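# Slide the paper roll onto the wooden holder's post

## Task

Fit the paper roll over the wooden holder's post so that it sits down on the holder's base, then release it and move the gripper off the roll.

## Robot and tools

Robot and frame: two arms, left_arm and right_arm, each ending in a two-finger gripper. All poses share one scene frame. Its origin is at table-top height, halfway between the nominal bases of the two arms. +x points out over the table, +z points up, and left_arm sits on the +y side. Camera image sides do not follow the arm names. Reported gripper positions and orientations can be wrong by a few centimetres, more so at long reach. A gripper's fingers point along its own +z axis and open and close along its y axis. end_effector_position is the point between the finger pads, roughly 1 cm behind the fingertips.

The row format is used by both execute_actions and move. One row is a single list of 16 plain numbers covering both arms, even when only one arm should move. The left_arm part comes first: x, y, z, qw, qx, qy, qz, opening. The right_arm part follows in the same order. x, y, z are an absolute target for end_effector_position, in metres, in the scene frame. qw..qz are an absolute target orientation, w first. opening is an absolute finger setting from -1 (closed) to +1 (fully open, 0.094 m). To keep an arm still, repeat its last reported pose and its wanted opening exactly in every call. To hold an orientation steady, repeat the same quaternion in every row instead of copying the reported one, which may have drifted. At every control step the controller limits each command to 100 mm and 20 degrees from the measured pose. Friction and weight can leave a gripper resting a centimetre or more from its target without any contact.

execute_actions: the argument actions is a list holding at most one item. An empty list is a look: it returns every result line together with pictures. An action has the form {"rows": [...], "steps": n}. It can hold up to 15 rows and n can be up to 15 control steps, each lasting 1/30 s; n defaults to 15. One row is applied per step, and the last row repeats to fill the remaining steps. An action needs at least 5 steps. A wait has the form {"steps": n} with n up to 300. It is counted from the previous result, so your reply time counts toward it. A call is refused, and nothing is sent, if any target lies more than 0.6 m from that arm's last reported position along any of its gripper's axes. The result is captured 5 steps before the action finishes, and those last steps run on while you reply. The optional cameras argument takes a list of names: cam_high, cam_left_wrist, cam_right_wrist, ["all"], or [] for none.

move: target is a single row or a list of up to 15 rows, and each gripper follows a straight path toward them. speed is in m/s, from 0.002 to 0.5 with a default of 0.25; rotation is capped at twice that value in rad/s. You can give one speed value or one per target. blend, in metres, rounds off intermediate corners. blocking=false returns a result after about 0.5 s while the motion continues. Every path stops after at most 10 s. Paths do not steer around obstacles or around the other arm. Faster moves lag behind the path and strike harder, and a target set beyond a contact presses harder. New openings given in later targets are applied only after the arms have stopped there. The move: line reports how the motion ended (done, off_target, moving, held, fault). limits=paced means a pose was clipped, and limits=held means a step was withheld. Keep paths away from an arm's own base, since passing near it can flip the shoulder posture.

wait: seconds from 0 to 10. It sends no command, and it returns early if a running move finishes. stop: brakes the current move to a halt, needing more room when the move is fast. The fingers keep moving. zoom_image: camera (one of the three names) and region [x0, y0, x1, y1] in image pixels, with (0,0) at the top-left, covering at most 504 by 504. finished_scene: scene is the number of the current scene.

Results: each arm reports end_effector_position and end_effector_quat_wxyz. Joint positions run from the base outward, and the last value is the finger opening in metres. grip_measured is on the same -1..1 scale as opening. With nothing held it reads up to about 1.6 mm wide. On a firmly squeezed part it reads up to about 3 mm narrower than the part, or more on round parts. Joint velocities are left out when they are within noise. Joint torques include gravity. A positive torque points toward a larger joint value, and values 1 to 3 wrap around at ±28 N m. Hand target appears when an arm is not at its commanded pose. Temperatures show up after a change of 5 °C. MOTOR HOT appears at 75 °C. At 90 °C an OVER-TEMPERATURE FAULT folds that arm away for the rest of the scene. Holding loads, stretching out or pushing against something heats the motors. Camera pictures are 672x504.

Avoid: dropping the roll, letting go while it is still moving, slamming or pressing hard, bringing the two grippers or arms into contact, and anything leaving the table. Brief outside tugs on held parts or pushes on loose ones can happen. Close the fingers slowly. To release, command an opening well above grip_measured, then lift clear of the roll.

Each tool is called after ">>>" as name(argument=value, ...) on one line, values as JSON.

## Session

>>> execute_actions(actions=[], cameras=["all"])

Scene clock: 0.00 s of 4400.00 s.
left_arm: end_effector_position=(+0.4202, +0.4363, +0.1842) grip_measured=+1.000 end_effector_quat_wxyz=(+0.502, -0.148, +0.852, +0.022) | right_arm: end_effector_position=(+0.3129, -0.0584, +0.2484) grip_measured=+1.000 end_effector_quat_wxyz=(+0.226, -0.313, +0.833, +0.396)
Joint positions: left_arm=[0.514 1.361 0.847 -0.026 0.275 0.032 0.094] | right_arm=[0.374 1.689 1.564 -0.823 -0.767 -0.075 0.094]
Joint velocities: within noise
Joint torques (N m): no reading
Motor temperatures (°C): left_arm=[23 24 21 24 22 21 23] | right_arm=[23 23 22 22 22 23 24]
Heat: left arm: 24 °C; right arm: 24 °C.
Hand target: left_arm +0.4204, +0.4360, +0.1883; +0.505, -0.146, +0.850, +0.022 | right_arm +0.3117, -0.0574, +0.2582; +0.235, -0.319, +0.826, +0.401
camera_calibration:
cam_left_wrist: T_world_to_cam=[[0.309565, -0.923343, 0.227172, 0.226925], [-0.769323, -0.383616, -0.510863, 0.609734], [0.558849, -0.0166232, -0.829103, 0.0287855], [0, 0, 0, 1]] pos_world=[0.382748, 0.443912, 0.283806]
cam_right_wrist: T_world_to_cam=[[0.784237, -0.424313, -0.452692, -0.15854], [-0.588642, -0.739459, -0.326651, 0.24589], [-0.196145, 0.522645, -0.82968, 0.401938], [0, 0, 0, 1]] pos_world=[0.347912, -0.0955156, 0.34203]

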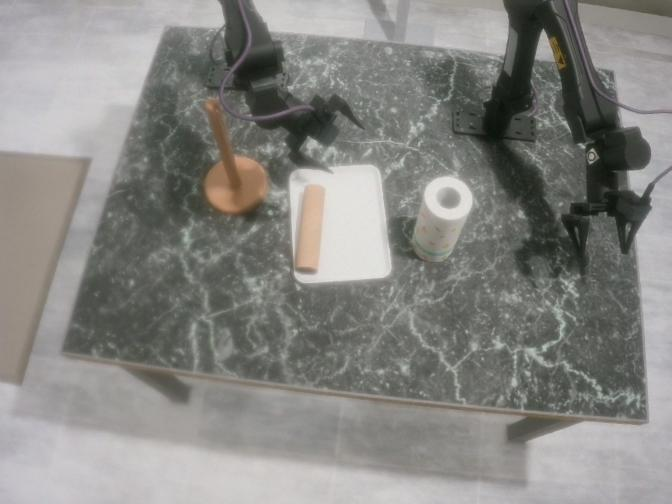

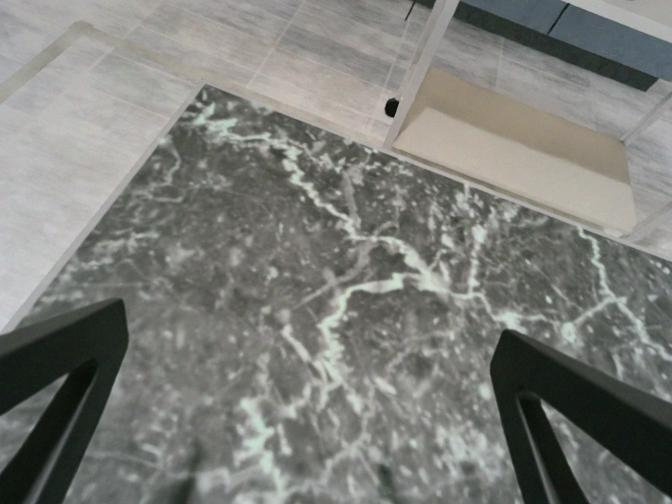

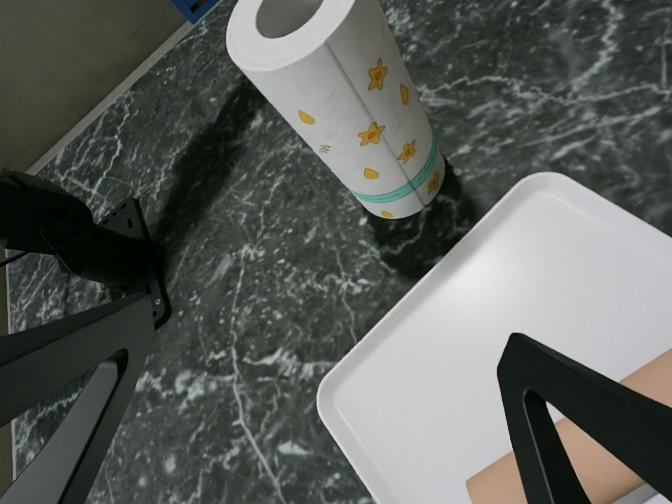

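>>> move(target=[[0.42,0.43,0.19,0.505,-0.146,0.85,0.022,1,0.30,-0.10,0.46,0.4924,-0.1504,0.853,0.0868,0],[0.38,0.36,0.19,0.6124,0.3536,0.6124,-0.3536,1,0.32,-0.48,0.46,0.4769,0.2604,0.8259,-0.1504,0],[0.34,0.30,0.15,0.6124,0.3536,0.6124,-0.3536,1,0.22,-0.60,0.32,0.4769,0.2604,0.8259,-0.1504,0]], blend=0.05)

Scene clock: 10.57 s of 4400.00 s.
left_arm: end_effector_position=(+0.3377, +0.2982, +0.1390) grip_measured=+1.000 end_effector_quat_wxyz=(+0.633, +0.277, +0.662, -0.289) | right_arm: end_effector_position=(+0.2224, -0.6035, +0.3132) grip_measured=+0.002 end_effector_quat_wxyz=(+0.464, +0.268, +0.832, -0.146)
Joint positions: left_arm=[0.718 1.625 0.64 -0.272 1.539 1.225 0.094] | right_arm=[-0.991 1.205 1.291 -0.67 -0.305 -0.189 0.047]
Joint velocities: left_arm=[0.007 -0.012 0.051 -0.11 0.007 0.154 0] | right_arm=[within noise]
Joint torques (N m): left_arm=[-0.35 -7.19 7.6 0.67 0.78 0.08] | right_arm=[-0.62 -6.8 6.05 1.85 -0.33 -0.02]
Hand target: left_arm +0.3403, +0.2993, +0.1498; +0.642, +0.288, +0.651, -0.284 | right_arm +0.2201, -0.6000, +0.3200; +0.477, +0.260, +0.826, -0.150
Off the commanded pose: left_arm 0.011 m, 13 deg | right_arm 0.008 m, 2 deg.
joint sent to its limit (left arm) — joint 5 (wrist yaw), upper limit.
Kept back: nothing.
move: off_target (left_arm)
camera_calibration:
cam_left_wrist: T_world_to_cam=[[-0.73648, -0.658515, 0.154771, 0.419512], [-0.430617, 0.279938, -0.858023, 0.206179], [0.521695, -0.698564, -0.489737, 0.203907], [0, 0, 0, 1]]
cam_right_wrist: T_world_to_cam=[[-0.507414, -0.857556, 0.0844292, -0.431954], [-0.770347, 0.407532, -0.490391, 0.594633], [0.386131, -0.313871, -0.867403, 0.100217], [0, 0, 0, 1]]

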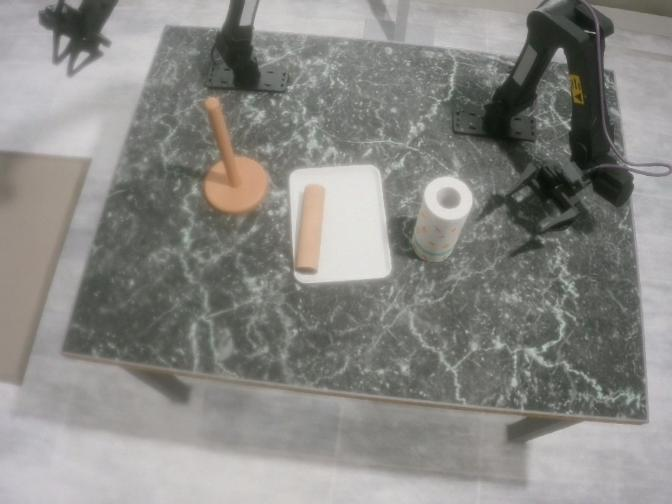

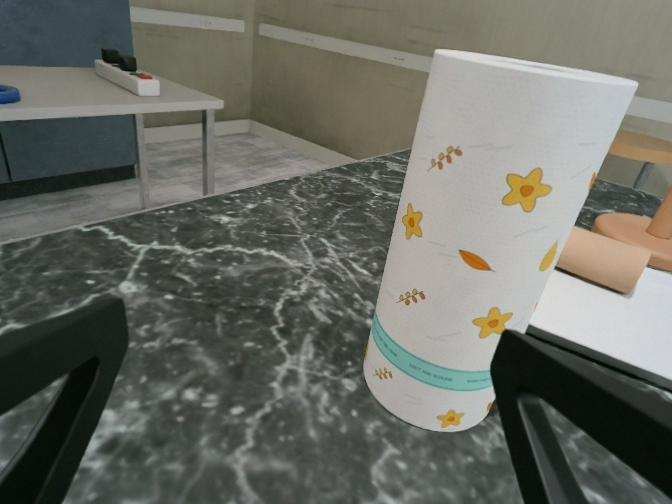

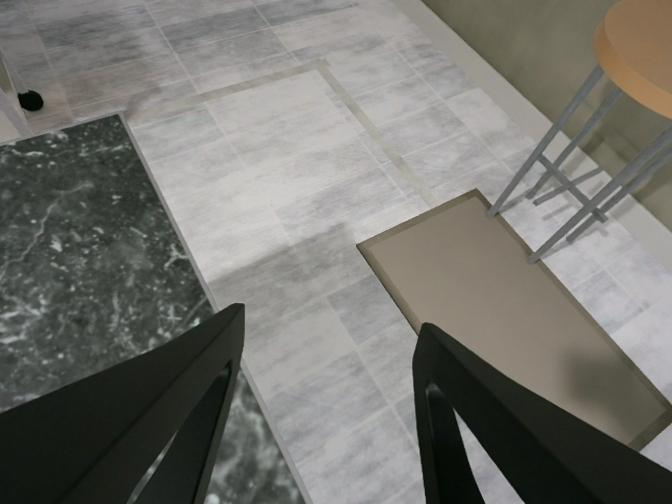

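>>> move(target=[[0.36,0.32,0.25,0.690,0.153,0.690,-0.153,1,0.22,-0.60,0.32,0.4769,0.2604,0.8259,-0.1504,0],[0.34,0.24,0.30,0.690,0.153,0.690,-0.153,1,0.22,-0.60,0.32,0.4769,0.2604,0.8259,-0.1504,0],[0.377,0.146,0.30,0.6533,0.2706,0.6533,-0.2706,1,0.22,-0.60,0.32,0.4769,0.2604,0.8259,-0.1504,0]], blend=0.03)

>>> zoom_image(camera="cam_high", region=[360, 110, 560, 270])

Scene clock: 13.57 s of 4400.00 s.
left_arm: end_effector_position=(+0.3739, +0.1488, +0.2889) grip_measured=+1.000 end_effector_quat_wxyz=(+0.648, +0.266, +0.661, -0.267) | right_arm: end_effector_position=(+0.2225, -0.6036, +0.3132) grip_measured=+0.002 end_effector_quat_wxyz=(+0.464, +0.268, +0.831, -0.146)
Joint positions: left_arm=[0.011 1.063 0.599 0.44 0.803 0.009 0.094] | right_arm=[-0.991 1.205 1.291 -0.67 -0.305 -0.189 0.047]
Joint torques (N m): left_arm=[-0.55 -2.36 10.19 1.98 0.05 -0.14] | right_arm=[-0.59 -6.84 6.04 1.85 -0.31 -0.05]
Hand target: left_arm +0.3766, +0.1462, +0.2999; +0.653, +0.270, +0.653, -0.270 | right_arm +0.2201, -0.6000, +0.3200; +0.477, +0.260, +0.826, -0.150
Off the commanded pose: left_arm 0.012 m, 1 deg | right_arm 0.008 m, 2 deg.
Kept back: nothing.
move: off_target (left_arm)
camera_calibration:
cam_left_wrist: T_world_to_cam=[[-0.706376, -0.69564, 0.130832, 0.325752], [-0.420751, 0.264014, -0.867909, 0.393735], [0.569211, -0.668118, -0.479185, 0.128663], [0, 0, 0, 1]]
cam_right_wrist: T_world_to_cam=[[-0.507432, -0.85753, 0.0845922, -0.432013], [-0.770242, 0.407377, -0.490685, 0.594685], [0.386316, -0.314146, -0.867221, 0.0999954], [0, 0, 0, 1]]

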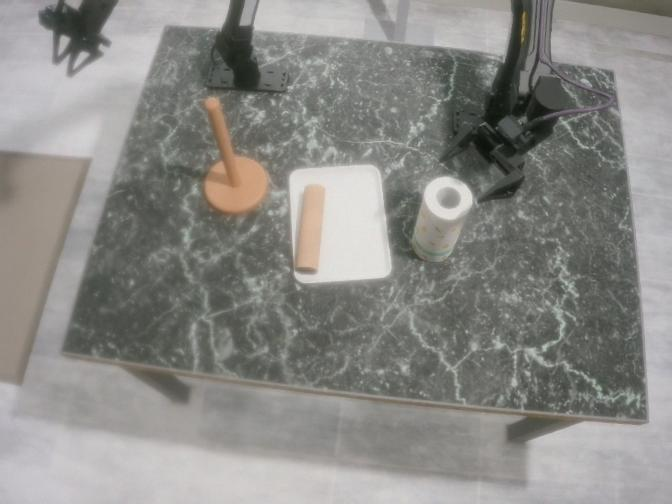

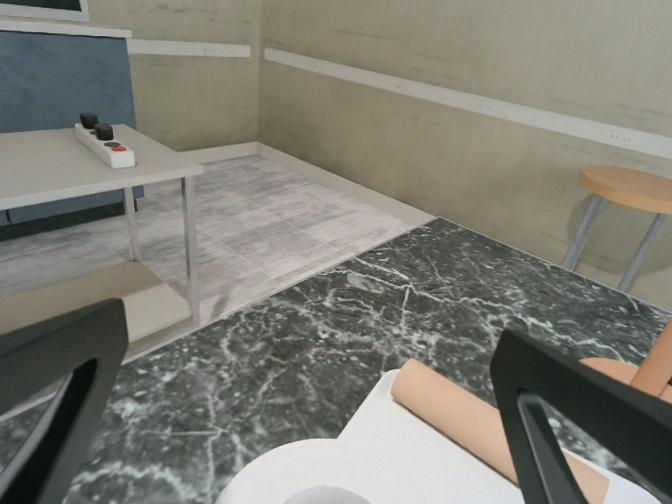

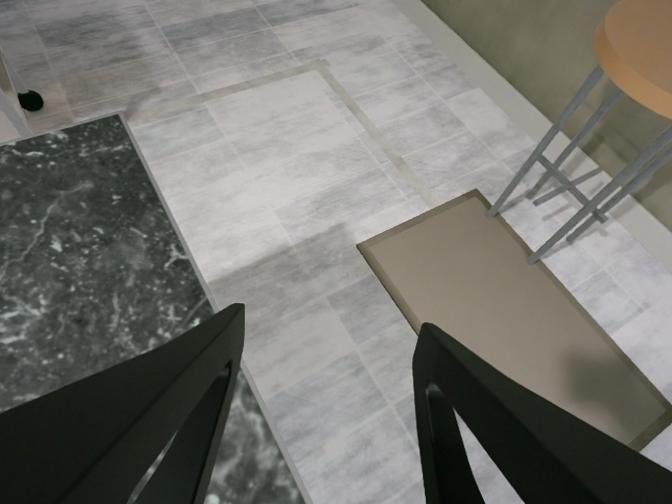

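Scaled by 2.520 from the camera's 672x504 image, which has a finer 960x720 frame.

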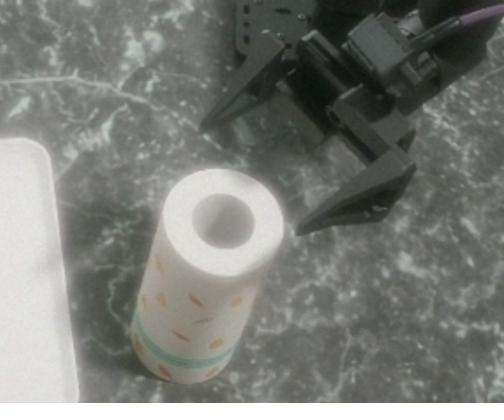

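>>> move(target=[0.325,0.197,0.29,0.6533,0.2706,0.6533,-0.2706,1,0.22,-0.60,0.32,0.4769,0.2604,0.8259,-0.1504,0], cameras=["cam_left_wrist"])

Scene clock: 15.10 s of 4400.00 s.
left_arm: end_effector_position=(+0.3296, +0.1974, +0.2975) grip_measured=+1.000 end_effector_quat_wxyz=(+0.660, +0.276, +0.647, -0.264) | right_arm: end_effector_position=(+0.2225, -0.6036, +0.3132) grip_measured=+0.002 end_effector_quat_wxyz=(+0.464, +0.268, +0.831, -0.146)
Joint positions: left_arm=[0.309 0.888 0.531 0.38 1.111 0.002 0.094] | right_arm=[-0.991 1.205 1.291 -0.67 -0.305 -0.189 0.047]
Joint torques (N m): left_arm=[0.5 -3.18 5.57 1.55 0.03 -0.06] | right_arm=[-0.61 -6.84 6.02 1.86 -0.32 -0.02]
Hand target: left_arm +0.3254, +0.1969, +0.2901; +0.653, +0.271, +0.653, -0.271 | right_arm +0.2201, -0.6000, +0.3199; +0.477, +0.260, +0.826, -0.151
Off the commanded pose: left_arm 0.009 m, 1 deg | right_arm 0.008 m, 2 deg.
Kept back: nothing.
move: done
camera_calibration:
cam_left_wrist: T_world_to_cam=[[-0.717662, -0.689151, 0.10016, 0.338753], [-0.383004, 0.270478, -0.883261, 0.360613], [0.581609, -0.672245, -0.458059, 0.180988], [0, 0, 0, 1]]
Images, in order: cam_left_wrist.

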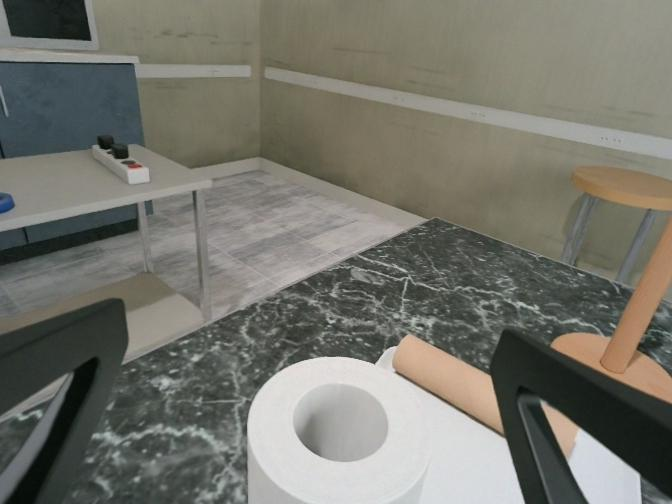

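>>> move(target=[0.366,0.138,0.285,0.6533,0.2706,0.6533,-0.2706,1,0.22,-0.60,0.32,0.4769,0.2604,0.8259,-0.1504,0], speed=0.15)

>>> zoom_image(camera="cam_high", region=[360, 110, 560, 270])

Scene clock: 17.10 s of 4400.00 s.
left_arm: end_effector_position=(+0.3622, +0.1391, +0.2778) grip_measured=+1.000 end_effector_quat_wxyz=(+0.648, +0.270, +0.658, -0.273) | right_arm: end_effector_position=(+0.2225, -0.6036, +0.3132) grip_measured=+0.002 end_effector_quat_wxyz=(+0.464, +0.268, +0.831, -0.146)
Joint positions: left_arm=[-0.028 1.027 0.531 0.481 0.777 0.002 0.094] | right_arm=[-0.991 1.205 1.291 -0.67 -0.305 -0.189 0.047]
Joint torques (N m): left_arm=[-0.5 -2.15 9.37 1.99 -0.05 -0.04] | right_arm=[-0.59 -6.8 6.04 1.84 -0.33 -0.02]
Hand target: left_arm +0.3657, +0.1381, +0.2850; +0.653, +0.271, +0.653, -0.271 | right_arm +0.2201, -0.6000, +0.3199; +0.476, +0.260, +0.826, -0.151
Off the commanded pose: left_arm 0.008 m, 1 deg | right_arm 0.008 m, 2 deg.
Kept back: nothing.
move: done
camera_calibration:
cam_left_wrist: T_world_to_cam=[[-0.715965, -0.68561, 0.131656, 0.314087], [-0.414383, 0.265571, -0.870493, 0.379939], [0.561855, -0.677798, -0.474245, 0.12614], [0, 0, 0, 1]]
cam_right_wrist: T_world_to_cam=[[-0.507244, -0.857609, 0.0849143, -0.432204], [-0.770416, 0.407092, -0.490648, 0.59454], [0.386216, -0.314298, -0.867211, 0.0999224], [0, 0, 0, 1]]

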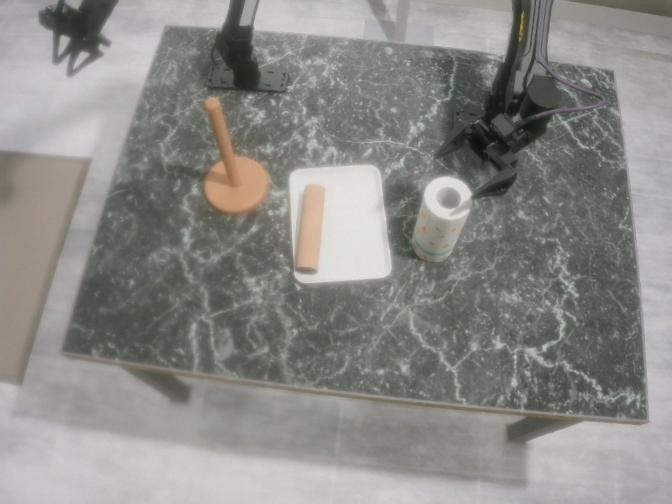

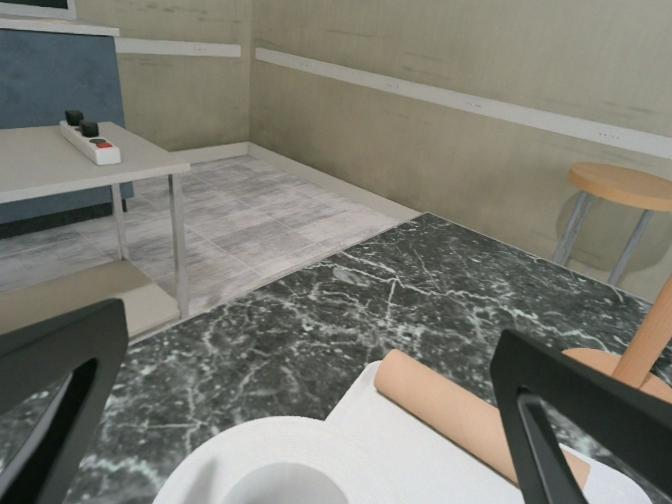

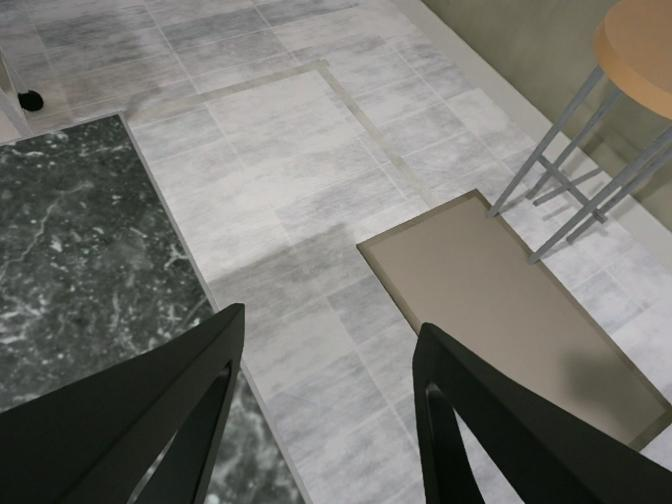

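Scaled by 2.520 from the camera's 672x504 image, which has a finer 960x720 frame.

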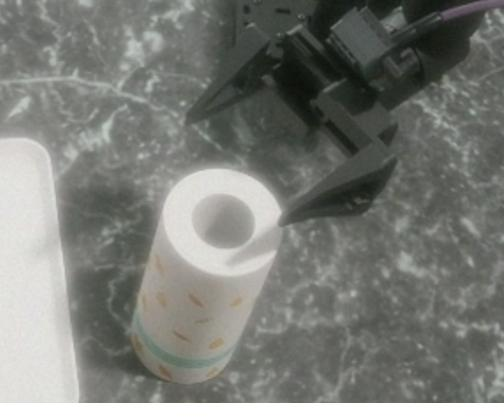

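>>> move(target=[0.367,0.141,0.246,0.6533,0.2706,0.6533,-0.2706,1,0.22,-0.60,0.32,0.4769,0.2604,0.8259,-0.1504,0], speed=0.1)

>>> zoom_image(camera="cam_high", region=[400, 130, 500, 230])

Scene clock: 18.67 s of 4400.00 s.
left_arm: end_effector_position=(+0.3675, +0.1396, +0.2571) grip_measured=+1.000 end_effector_quat_wxyz=(+0.662, +0.275, +0.644, -0.267) | right_arm: end_effector_position=(+0.2225, -0.6036, +0.3133) grip_measured=+0.002 end_effector_quat_wxyz=(+0.464, +0.268, +0.831, -0.146)
Joint positions: left_arm=[-0.026 1.109 0.448 0.687 0.779 0.002 0.094] | right_arm=[-0.991 1.205 1.291 -0.669 -0.305 -0.189 0.047]
Joint torques (N m): left_arm=[0.39 -2.52 5.57 1.97 0.02 -0.04] | right_arm=[-0.55 -6.9 6.01 1.85 -0.32 -0.03]
Hand target: left_arm +0.3669, +0.1409, +0.2461; +0.653, +0.271, +0.653, -0.271 | right_arm +0.2201, -0.6001, +0.3200; +0.477, +0.260, +0.826, -0.151
Off the commanded pose: left_arm 0.011 m, 2 deg | right_arm 0.008 m, 2 deg.
Kept back: nothing.
move: off_target (left_arm)
camera_calibration:
cam_left_wrist: T_world_to_cam=[[-0.719961, -0.686392, 0.102579, 0.33004], [-0.378819, 0.26482, -0.886773, 0.355195], [0.581509, -0.677301, -0.450678, 0.100379], [0, 0, 0, 1]]
cam_right_wrist: T_world_to_cam=[[-0.507262, -0.857582, 0.0850774, -0.432263], [-0.770311, 0.406937, -0.490941, 0.594591], [0.386401, -0.314572, -0.867029, 0.099701], [0, 0, 0, 1]]

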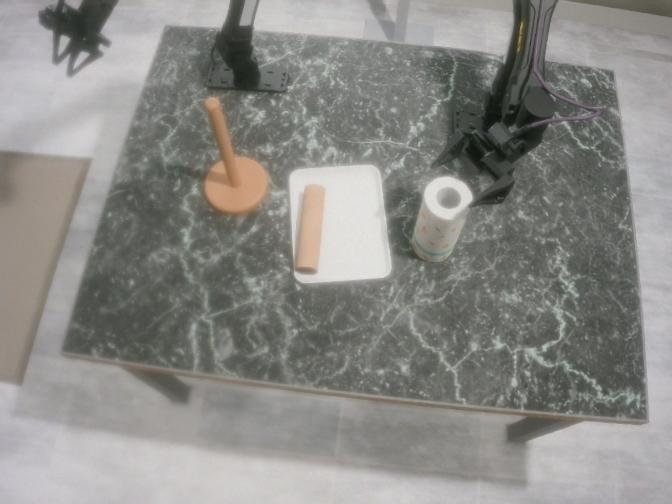

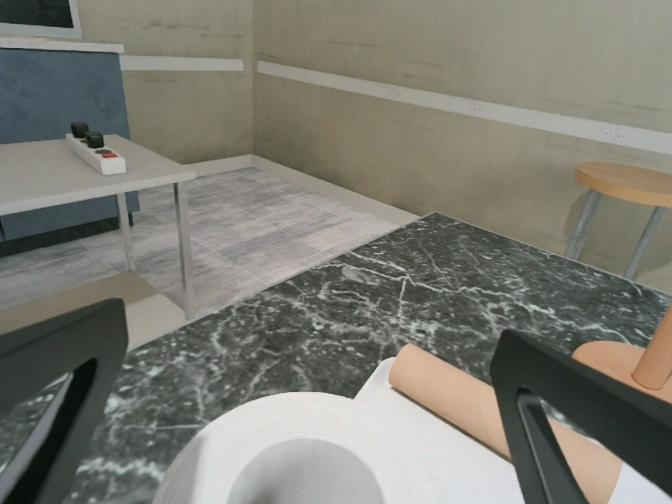

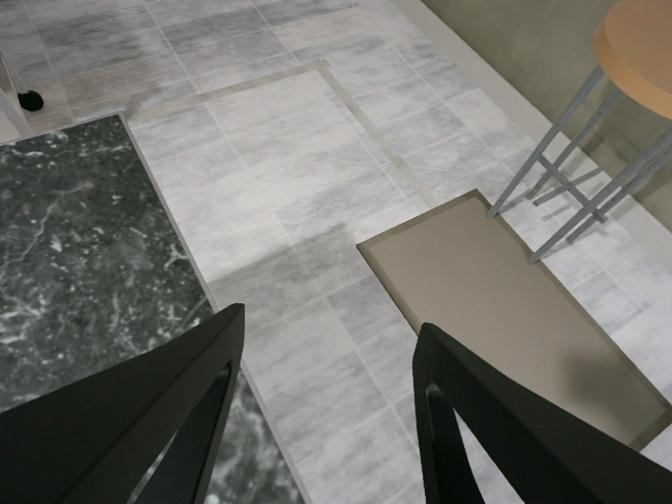

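Scaled by 5.040 from the camera's 672x504 image, which has a finer 960x720 frame.

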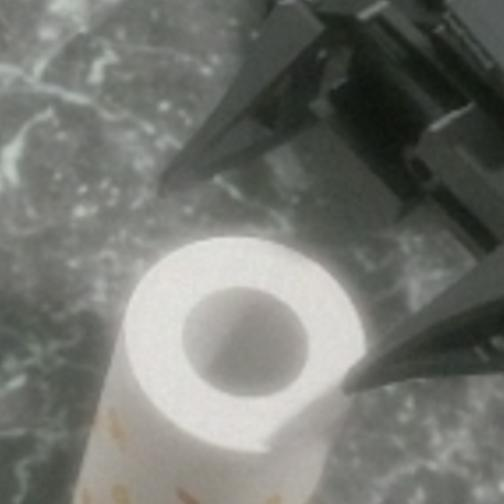

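>>> move(target=[0.366,0.140,0.19,0.6533,0.2706,0.6533,-0.2706,1,0.22,-0.60,0.32,0.4769,0.2604,0.8259,-0.1504,0], speed=0.08)

>>> zoom_image(camera="cam_high", region=[400, 130, 540, 270])

Scene clock: 20.47 s of 4400.00 s.
left_arm: end_effector_position=(+0.3679, +0.1396, +0.2019) grip_measured=+1.000 end_effector_quat_wxyz=(+0.664, +0.276, +0.642, -0.266) | right_arm: end_effector_position=(+0.2225, -0.6036, +0.3133) grip_measured=+0.002 end_effector_quat_wxyz=(+0.464, +0.268, +0.831, -0.146)
Joint positions: left_arm=[-0.026 1.323 0.294 1.061 0.779 0.002 0.094] | right_arm=[-0.991 1.205 1.291 -0.669 -0.305 -0.189 0.047]
Joint torques (N m): left_arm=[0.08 -2.88 4.46 2 -0.01 -0.03] | right_arm=[-0.59 -6.83 5.98 1.84 -0.32 -0.03]
Hand target: left_arm +0.3658, +0.1399, +0.1902; +0.653, +0.271, +0.653, -0.271 | right_arm +0.2201, -0.6001, +0.3200; +0.477, +0.260, +0.826, -0.151
Off the commanded pose: left_arm 0.012 m, 2 deg | right_arm 0.008 m, 2 deg.
Kept back: nothing.
move: off_target (left_arm)
camera_calibration:
cam_left_wrist: T_world_to_cam=[[-0.720573, -0.686388, 0.0982133, 0.337057], [-0.373399, 0.264781, -0.88908, 0.304876], [0.584249, -0.677321, -0.447091, 0.073577], [0, 0, 0, 1]]
cam_right_wrist: T_world_to_cam=[[-0.507262, -0.857582, 0.0850774, -0.432263], [-0.770311, 0.406937, -0.490941, 0.594591], [0.386401, -0.314572, -0.867029, 0.099701], [0, 0, 0, 1]]

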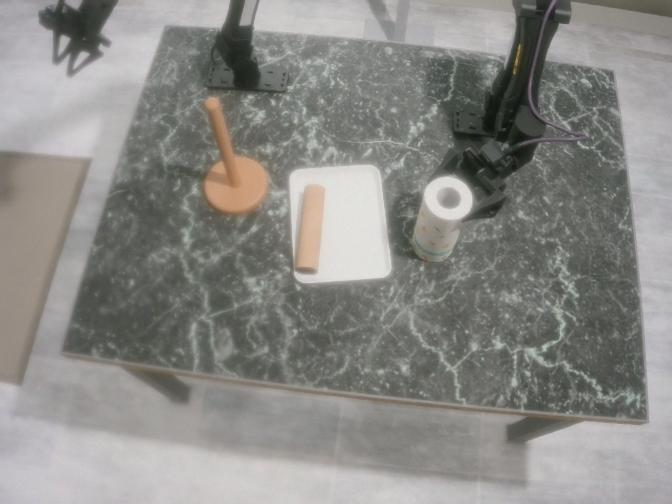

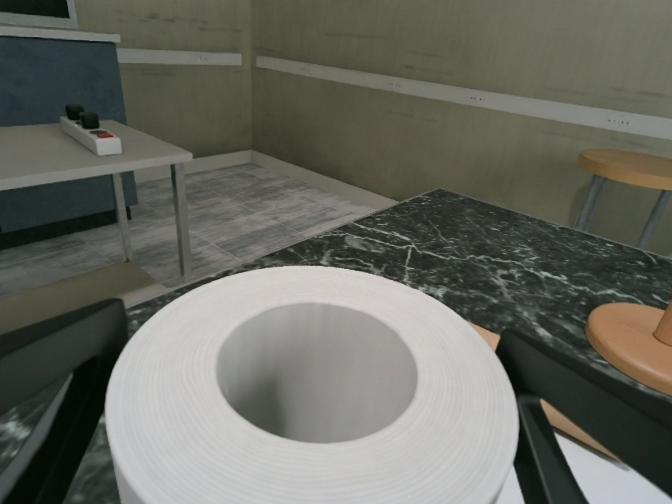

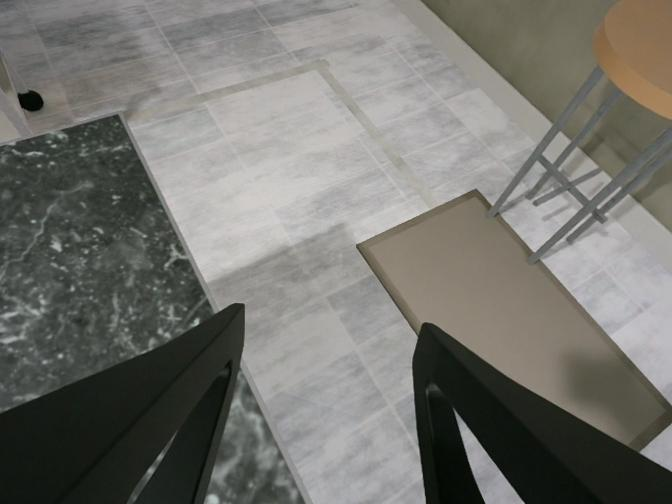

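Scaled by 3.600 from the camera's 672x504 image, which has a finer 960x720 frame.

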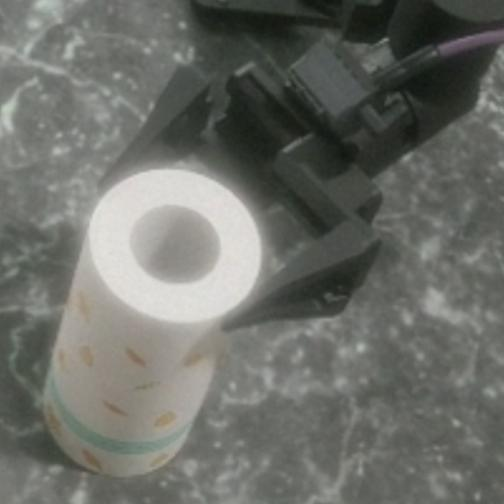

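>>> move(target=[[0.366,0.140,0.255,0.6533,0.2706,0.6533,-0.2706,1,0.22,-0.60,0.32,0.4769,0.2604,0.8259,-0.1504,0],[0.364,0.140,0.24,0.5792,0.4056,0.5792,-0.4056,1,0.22,-0.60,0.32,0.4769,0.2604,0.8259,-0.1504,0]], speed=0.12)

>>> zoom_image(camera="cam_high", region=[400, 130, 540, 270])

Scene clock: 23.90 s of 4400.00 s.
left_arm: end_effector_position=(+0.3581, +0.1378, +0.2363) grip_measured=+1.000 end_effector_quat_wxyz=(+0.576, +0.401, +0.584, -0.409) | right_arm: end_effector_position=(+0.2225, -0.6036, +0.3133) grip_measured=+0.002 end_effector_quat_wxyz=(+0.464, +0.268, +0.831, -0.146)
Joint positions: left_arm=[0.127 1.428 0.588 0.828 1.365 -0.004 0.094] | right_arm=[-0.991 1.205 1.291 -0.669 -0.305 -0.189 0.047]
Joint torques (N m): left_arm=[0.51 -4.05 8.79 1.59 0.06 0.01] | right_arm=[-0.65 -6.83 6.04 1.83 -0.32 -0.03]
Motor temperatures (°C): left_arm=[23 24 22 27 22 21 23] | right_arm=[23 24 23 27 22 23 24]
Hand target: left_arm +0.3638, +0.1401, +0.2400; +0.579, +0.405, +0.579, -0.405 | right_arm +0.2201, -0.6001, +0.3200; +0.477, +0.260, +0.826, -0.151
Off the commanded pose: left_arm 0.007 m, 1 deg | right_arm 0.008 m, 2 deg.
Kept back: nothing.
move: done
camera_calibration:
cam_left_wrist: T_world_to_cam=[[-0.936624, -0.32172, 0.13868, 0.342895], [-0.268704, 0.405696, -0.873619, 0.271727], [0.224798, -0.855516, -0.466432, 0.251263], [0, 0, 0, 1]]
cam_right_wrist: T_world_to_cam=[[-0.507262, -0.857582, 0.0850774, -0.432263], [-0.770311, 0.406937, -0.490941, 0.594591], [0.386401, -0.314572, -0.867029, 0.099701], [0, 0, 0, 1]]

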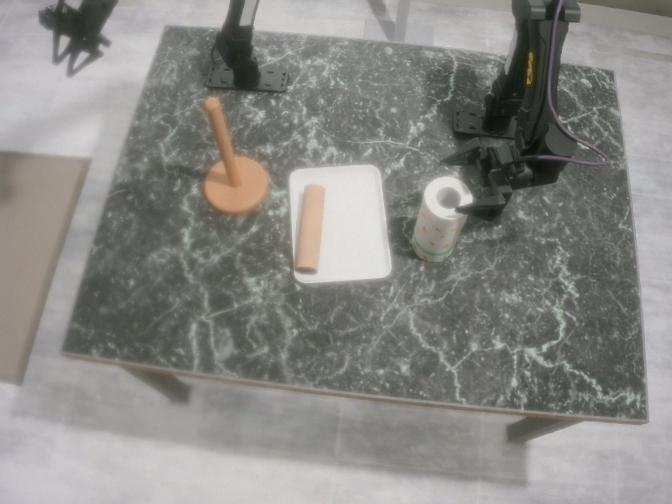

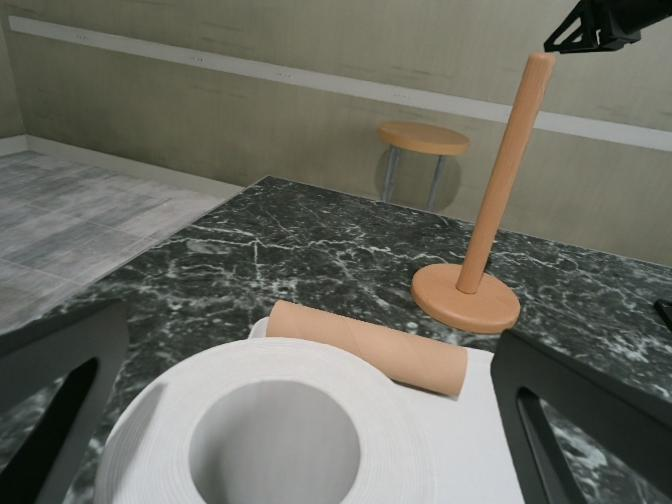

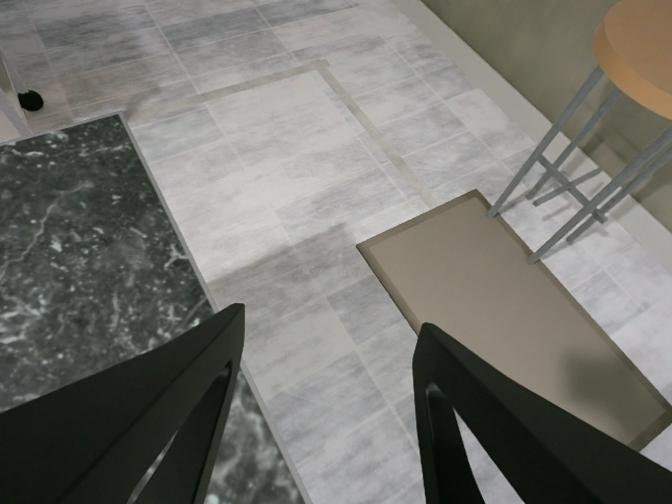

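Scaled by 3.600 from the camera's 672x504 image, which has a finer 960x720 frame.

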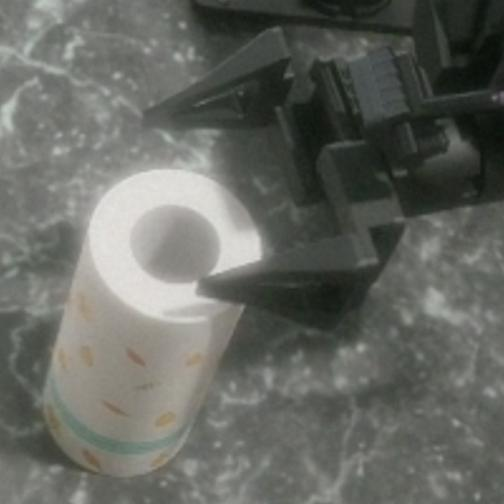

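>>> move(target=[0.371,0.142,0.228,0.5792,0.4056,0.5792,-0.4056,1,0.22,-0.60,0.32,0.4769,0.2604,0.8259,-0.1504,0], speed=0.1)

>>> zoom_image(camera="cam_high", region=[400, 130, 540, 270])

Scene clock: 25.03 s of 4400.00 s.
left_arm: end_effector_position=(+0.3646, +0.1395, +0.2254) grip_measured=+1.000 end_effector_quat_wxyz=(+0.576, +0.402, +0.583, -0.409) | right_arm: end_effector_position=(+0.2225, -0.6036, +0.3133) grip_measured=+0.002 end_effector_quat_wxyz=(+0.464, +0.268, +0.831, -0.146)
Joint positions: left_arm=[0.13 1.49 0.588 0.89 1.37 -0.002 0.094] | right_arm=[-0.991 1.205 1.291 -0.669 -0.305 -0.189 0.047]
Joint torques (N m): left_arm=[0.58 -4.33 8.43 1.56 0.09 0.04] | right_arm=[-0.66 -6.82 6.01 1.84 -0.33 -0.02]
Hand target: left_arm +0.3708, +0.1421, +0.2279; +0.579, +0.406, +0.579, -0.405 | right_arm +0.2201, -0.6001, +0.3200; +0.477, +0.260, +0.826, -0.151
Off the commanded pose: left_arm 0.007 m, 1 deg | right_arm 0.008 m, 2 deg.
Kept back: nothing.
move: done
camera_calibration:
cam_left_wrist: T_world_to_cam=[[-0.937654, -0.319679, 0.136419, 0.351667], [-0.265901, 0.407006, -0.873866, 0.262092], [0.223833, -0.855658, -0.466634, 0.24657], [0, 0, 0, 1]]
cam_right_wrist: T_world_to_cam=[[-0.507262, -0.857582, 0.0850774, -0.432263], [-0.770311, 0.406937, -0.490941, 0.594591], [0.386401, -0.314572, -0.867029, 0.099701], [0, 0, 0, 1]]

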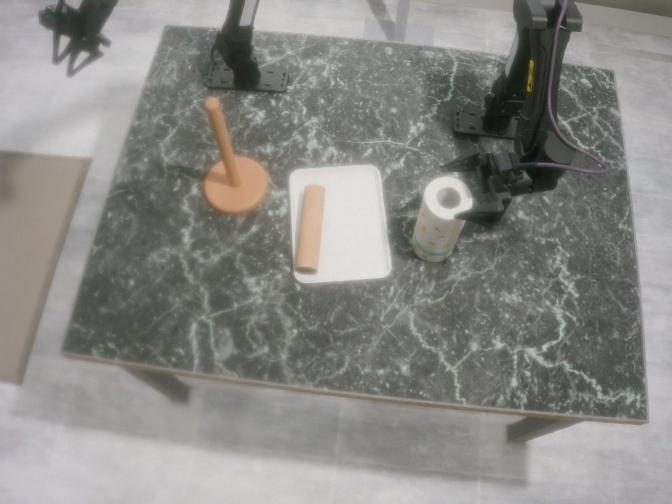

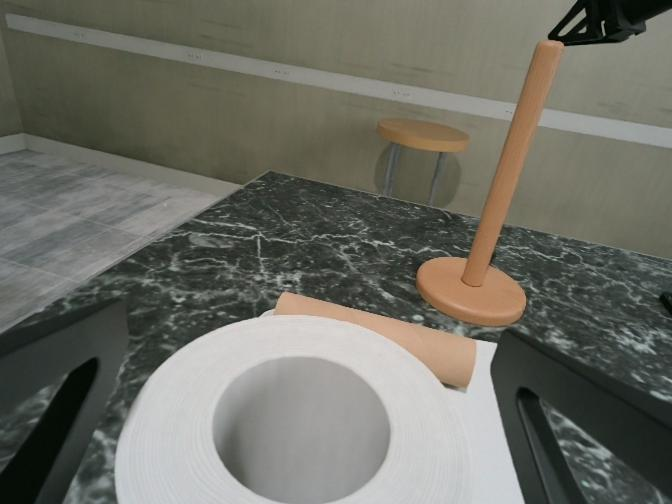

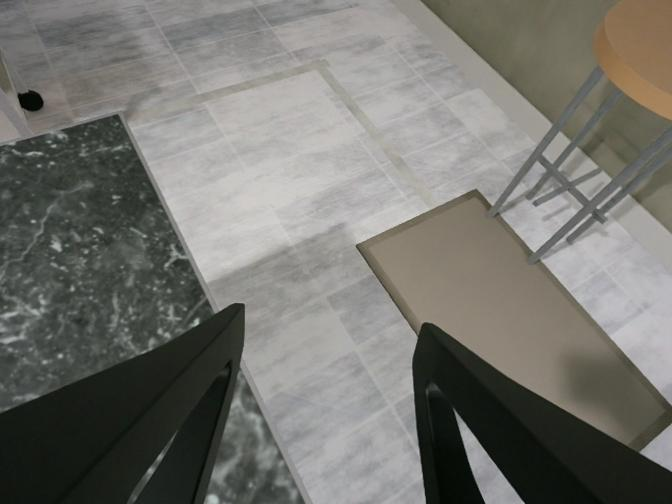

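Scaled by 3.600 from the camera's 672x504 image, which has a finer 960x720 frame.

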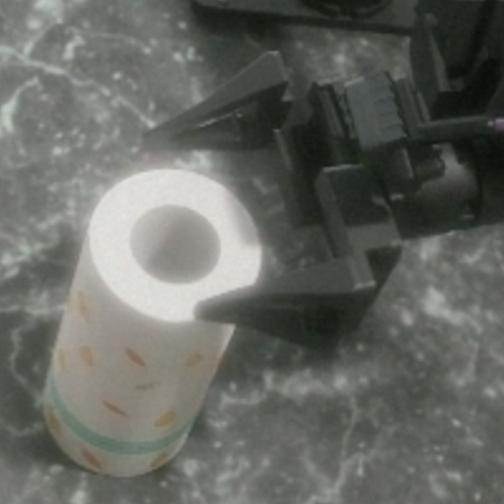

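>>> move(target=[0.3755,0.137,0.180,0.5792,0.4056,0.5792,-0.4056,1,0.22,-0.60,0.32,0.4769,0.2604,0.8259,-0.1504,0], speed=0.1)

>>> zoom_image(camera="cam_high", region=[400, 130, 540, 270])

Scene clock: 26.43 s of 4400.00 s.
left_arm: end_effector_position=(+0.3772, +0.1389, +0.1928) grip_measured=+1.000 end_effector_quat_wxyz=(+0.591, +0.419, +0.566, -0.393) | right_arm: end_effector_position=(+0.2225, -0.6036, +0.3133) grip_measured=+0.002 end_effector_quat_wxyz=(+0.464, +0.268, +0.831, -0.146)
Joint positions: left_arm=[0.122 1.672 0.568 1.135 1.364 0.02 0.094] | right_arm=[-0.991 1.205 1.291 -0.669 -0.305 -0.189 0.047]
Joint torques (N m): left_arm=[-0.57 -5.15 3.69 1.57 -0.11 -0.13] | right_arm=[-0.62 -6.82 5.94 1.84 -0.32 -0.03]
Hand target: left_arm +0.3752, +0.1371, +0.1803; +0.579, +0.406, +0.580, -0.405 | right_arm +0.2201, -0.6001, +0.3199; +0.477, +0.260, +0.826, -0.151
Off the commanded pose: left_arm 0.013 m, 3 deg | right_arm 0.008 m, 2 deg.
Kept back: nothing.
move: off_target (left_arm)
camera_calibration:
cam_left_wrist: T_world_to_cam=[[-0.945119, -0.318629, 0.0722861, 0.382741], [-0.209023, 0.41961, -0.88331, 0.215811], [0.251117, -0.849943, -0.463182, 0.216287], [0, 0, 0, 1]]
cam_right_wrist: T_world_to_cam=[[-0.507262, -0.857582, 0.0850774, -0.432263], [-0.770311, 0.406937, -0.490941, 0.594591], [0.386401, -0.314572, -0.867029, 0.099701], [0, 0, 0, 1]]

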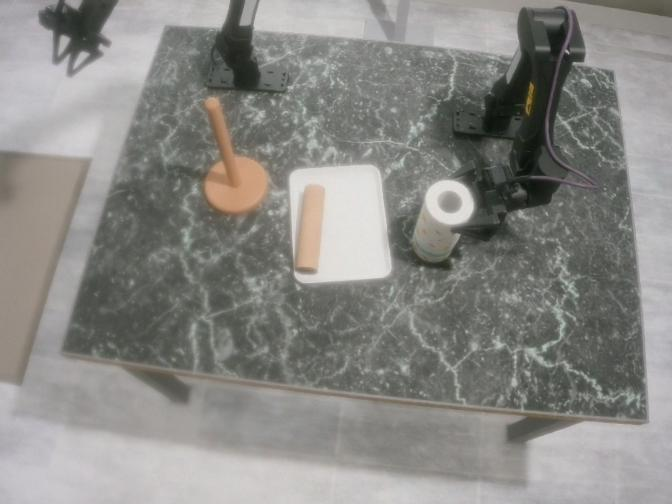

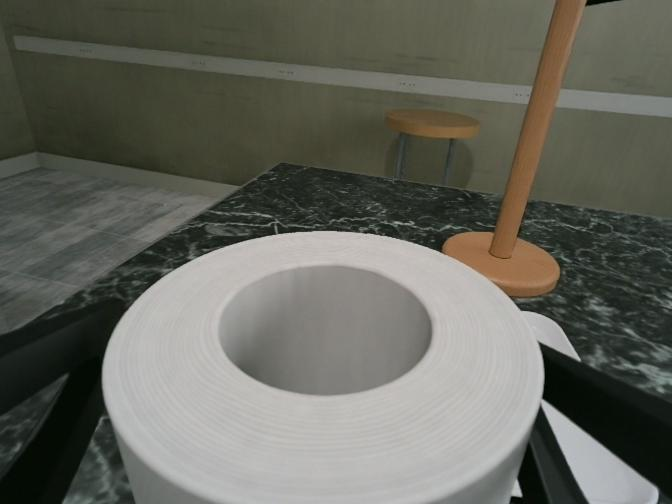

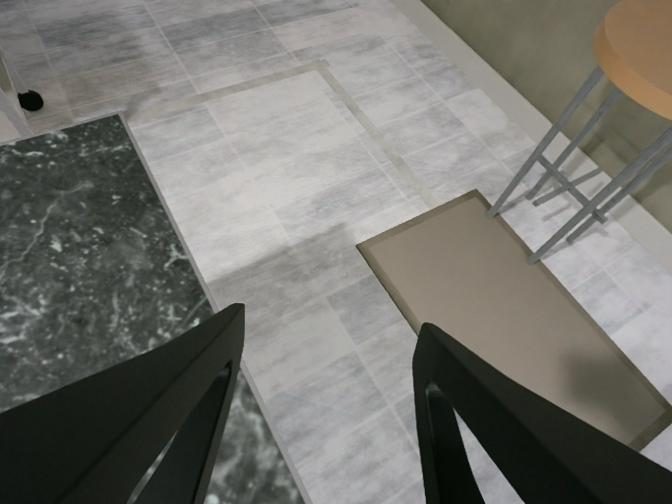

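Scaled by 3.600 from the camera's 672x504 image, which has a finer 960x720 frame.

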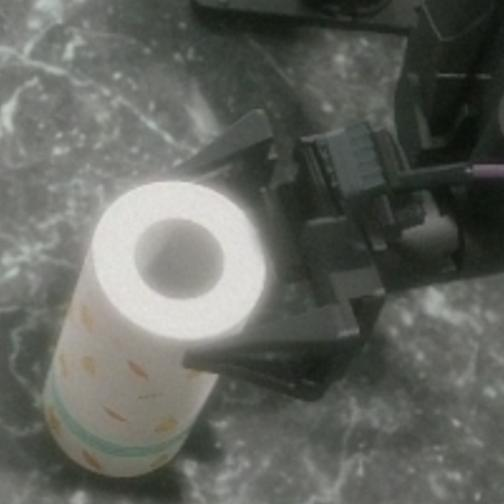

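>>> move(target=[0.362,0.137,0.178,0.5792,0.4056,0.5792,-0.4056,1,0.22,-0.60,0.32,0.4769,0.2604,0.8259,-0.1504,0], speed=0.04)

>>> zoom_image(camera="cam_high", region=[400, 130, 540, 270])

Scene clock: 28.40 s of 4400.00 s.
left_arm: end_effector_position=(+0.3656, +0.1373, +0.1803) grip_measured=+1.000 end_effector_quat_wxyz=(+0.582, +0.411, +0.575, -0.401) | right_arm: end_effector_position=(+0.2225, -0.6036, +0.3133) grip_measured=+0.002 end_effector_quat_wxyz=(+0.464, +0.268, +0.831, -0.146)
Joint positions: left_arm=[0.122 1.673 0.508 1.168 1.364 0.013 0.094] | right_arm=[-0.991 1.205 1.291 -0.669 -0.305 -0.189 0.047]
Joint torques (N m): left_arm=[0.03 -7.1 3.77 1.56 -0.02 -0.12] | right_arm=[-0.61 -6.78 6.01 1.84 -0.32 -0.02]
Hand target: left_arm +0.3620, +0.1370, +0.1780; +0.579, +0.406, +0.579, -0.405 | right_arm +0.2201, -0.6000, +0.3199; +0.477, +0.260, +0.826, -0.150
Off the commanded pose: left_arm 0.004 m, 1 deg | right_arm 0.008 m, 2 deg.
Kept back: nothing.
move: done
camera_calibration:
cam_left_wrist: T_world_to_cam=[[-0.941967, -0.318401, 0.106392, 0.364901], [-0.239131, 0.413968, -0.87832, 0.213952], [0.235615, -0.85279, -0.466084, 0.218618], [0, 0, 0, 1]]
cam_right_wrist: T_world_to_cam=[[-0.507262, -0.857582, 0.0850774, -0.432263], [-0.770311, 0.406937, -0.490941, 0.594591], [0.386401, -0.314572, -0.867029, 0.099701], [0, 0, 0, 1]]

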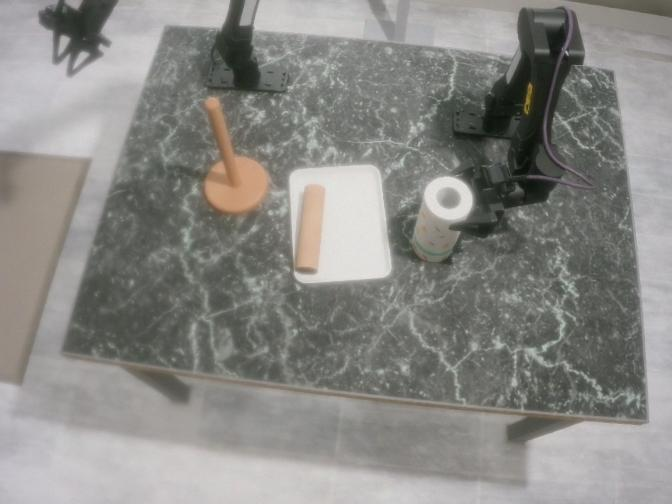

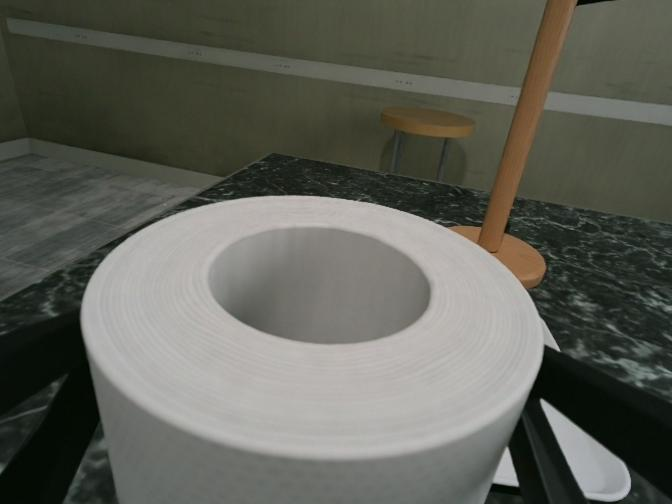

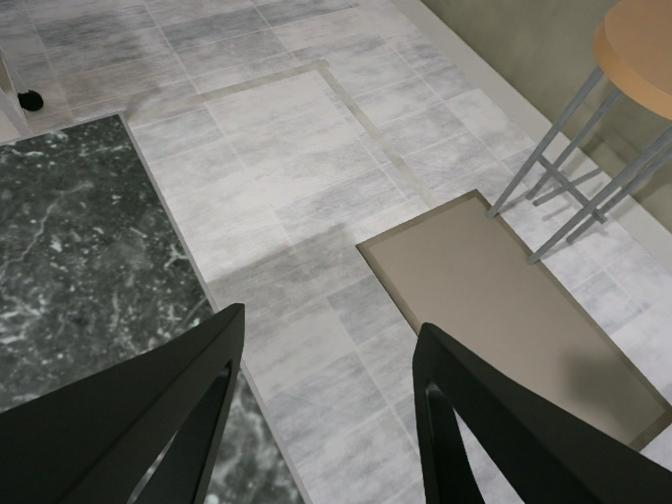

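Scaled by 3.600 from the camera's 672x504 image, which has a finer 960x720 frame.

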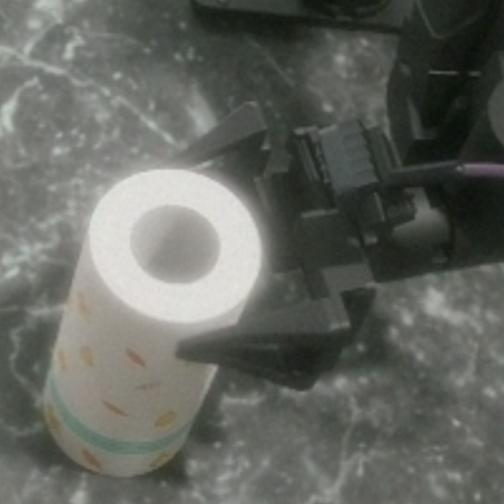

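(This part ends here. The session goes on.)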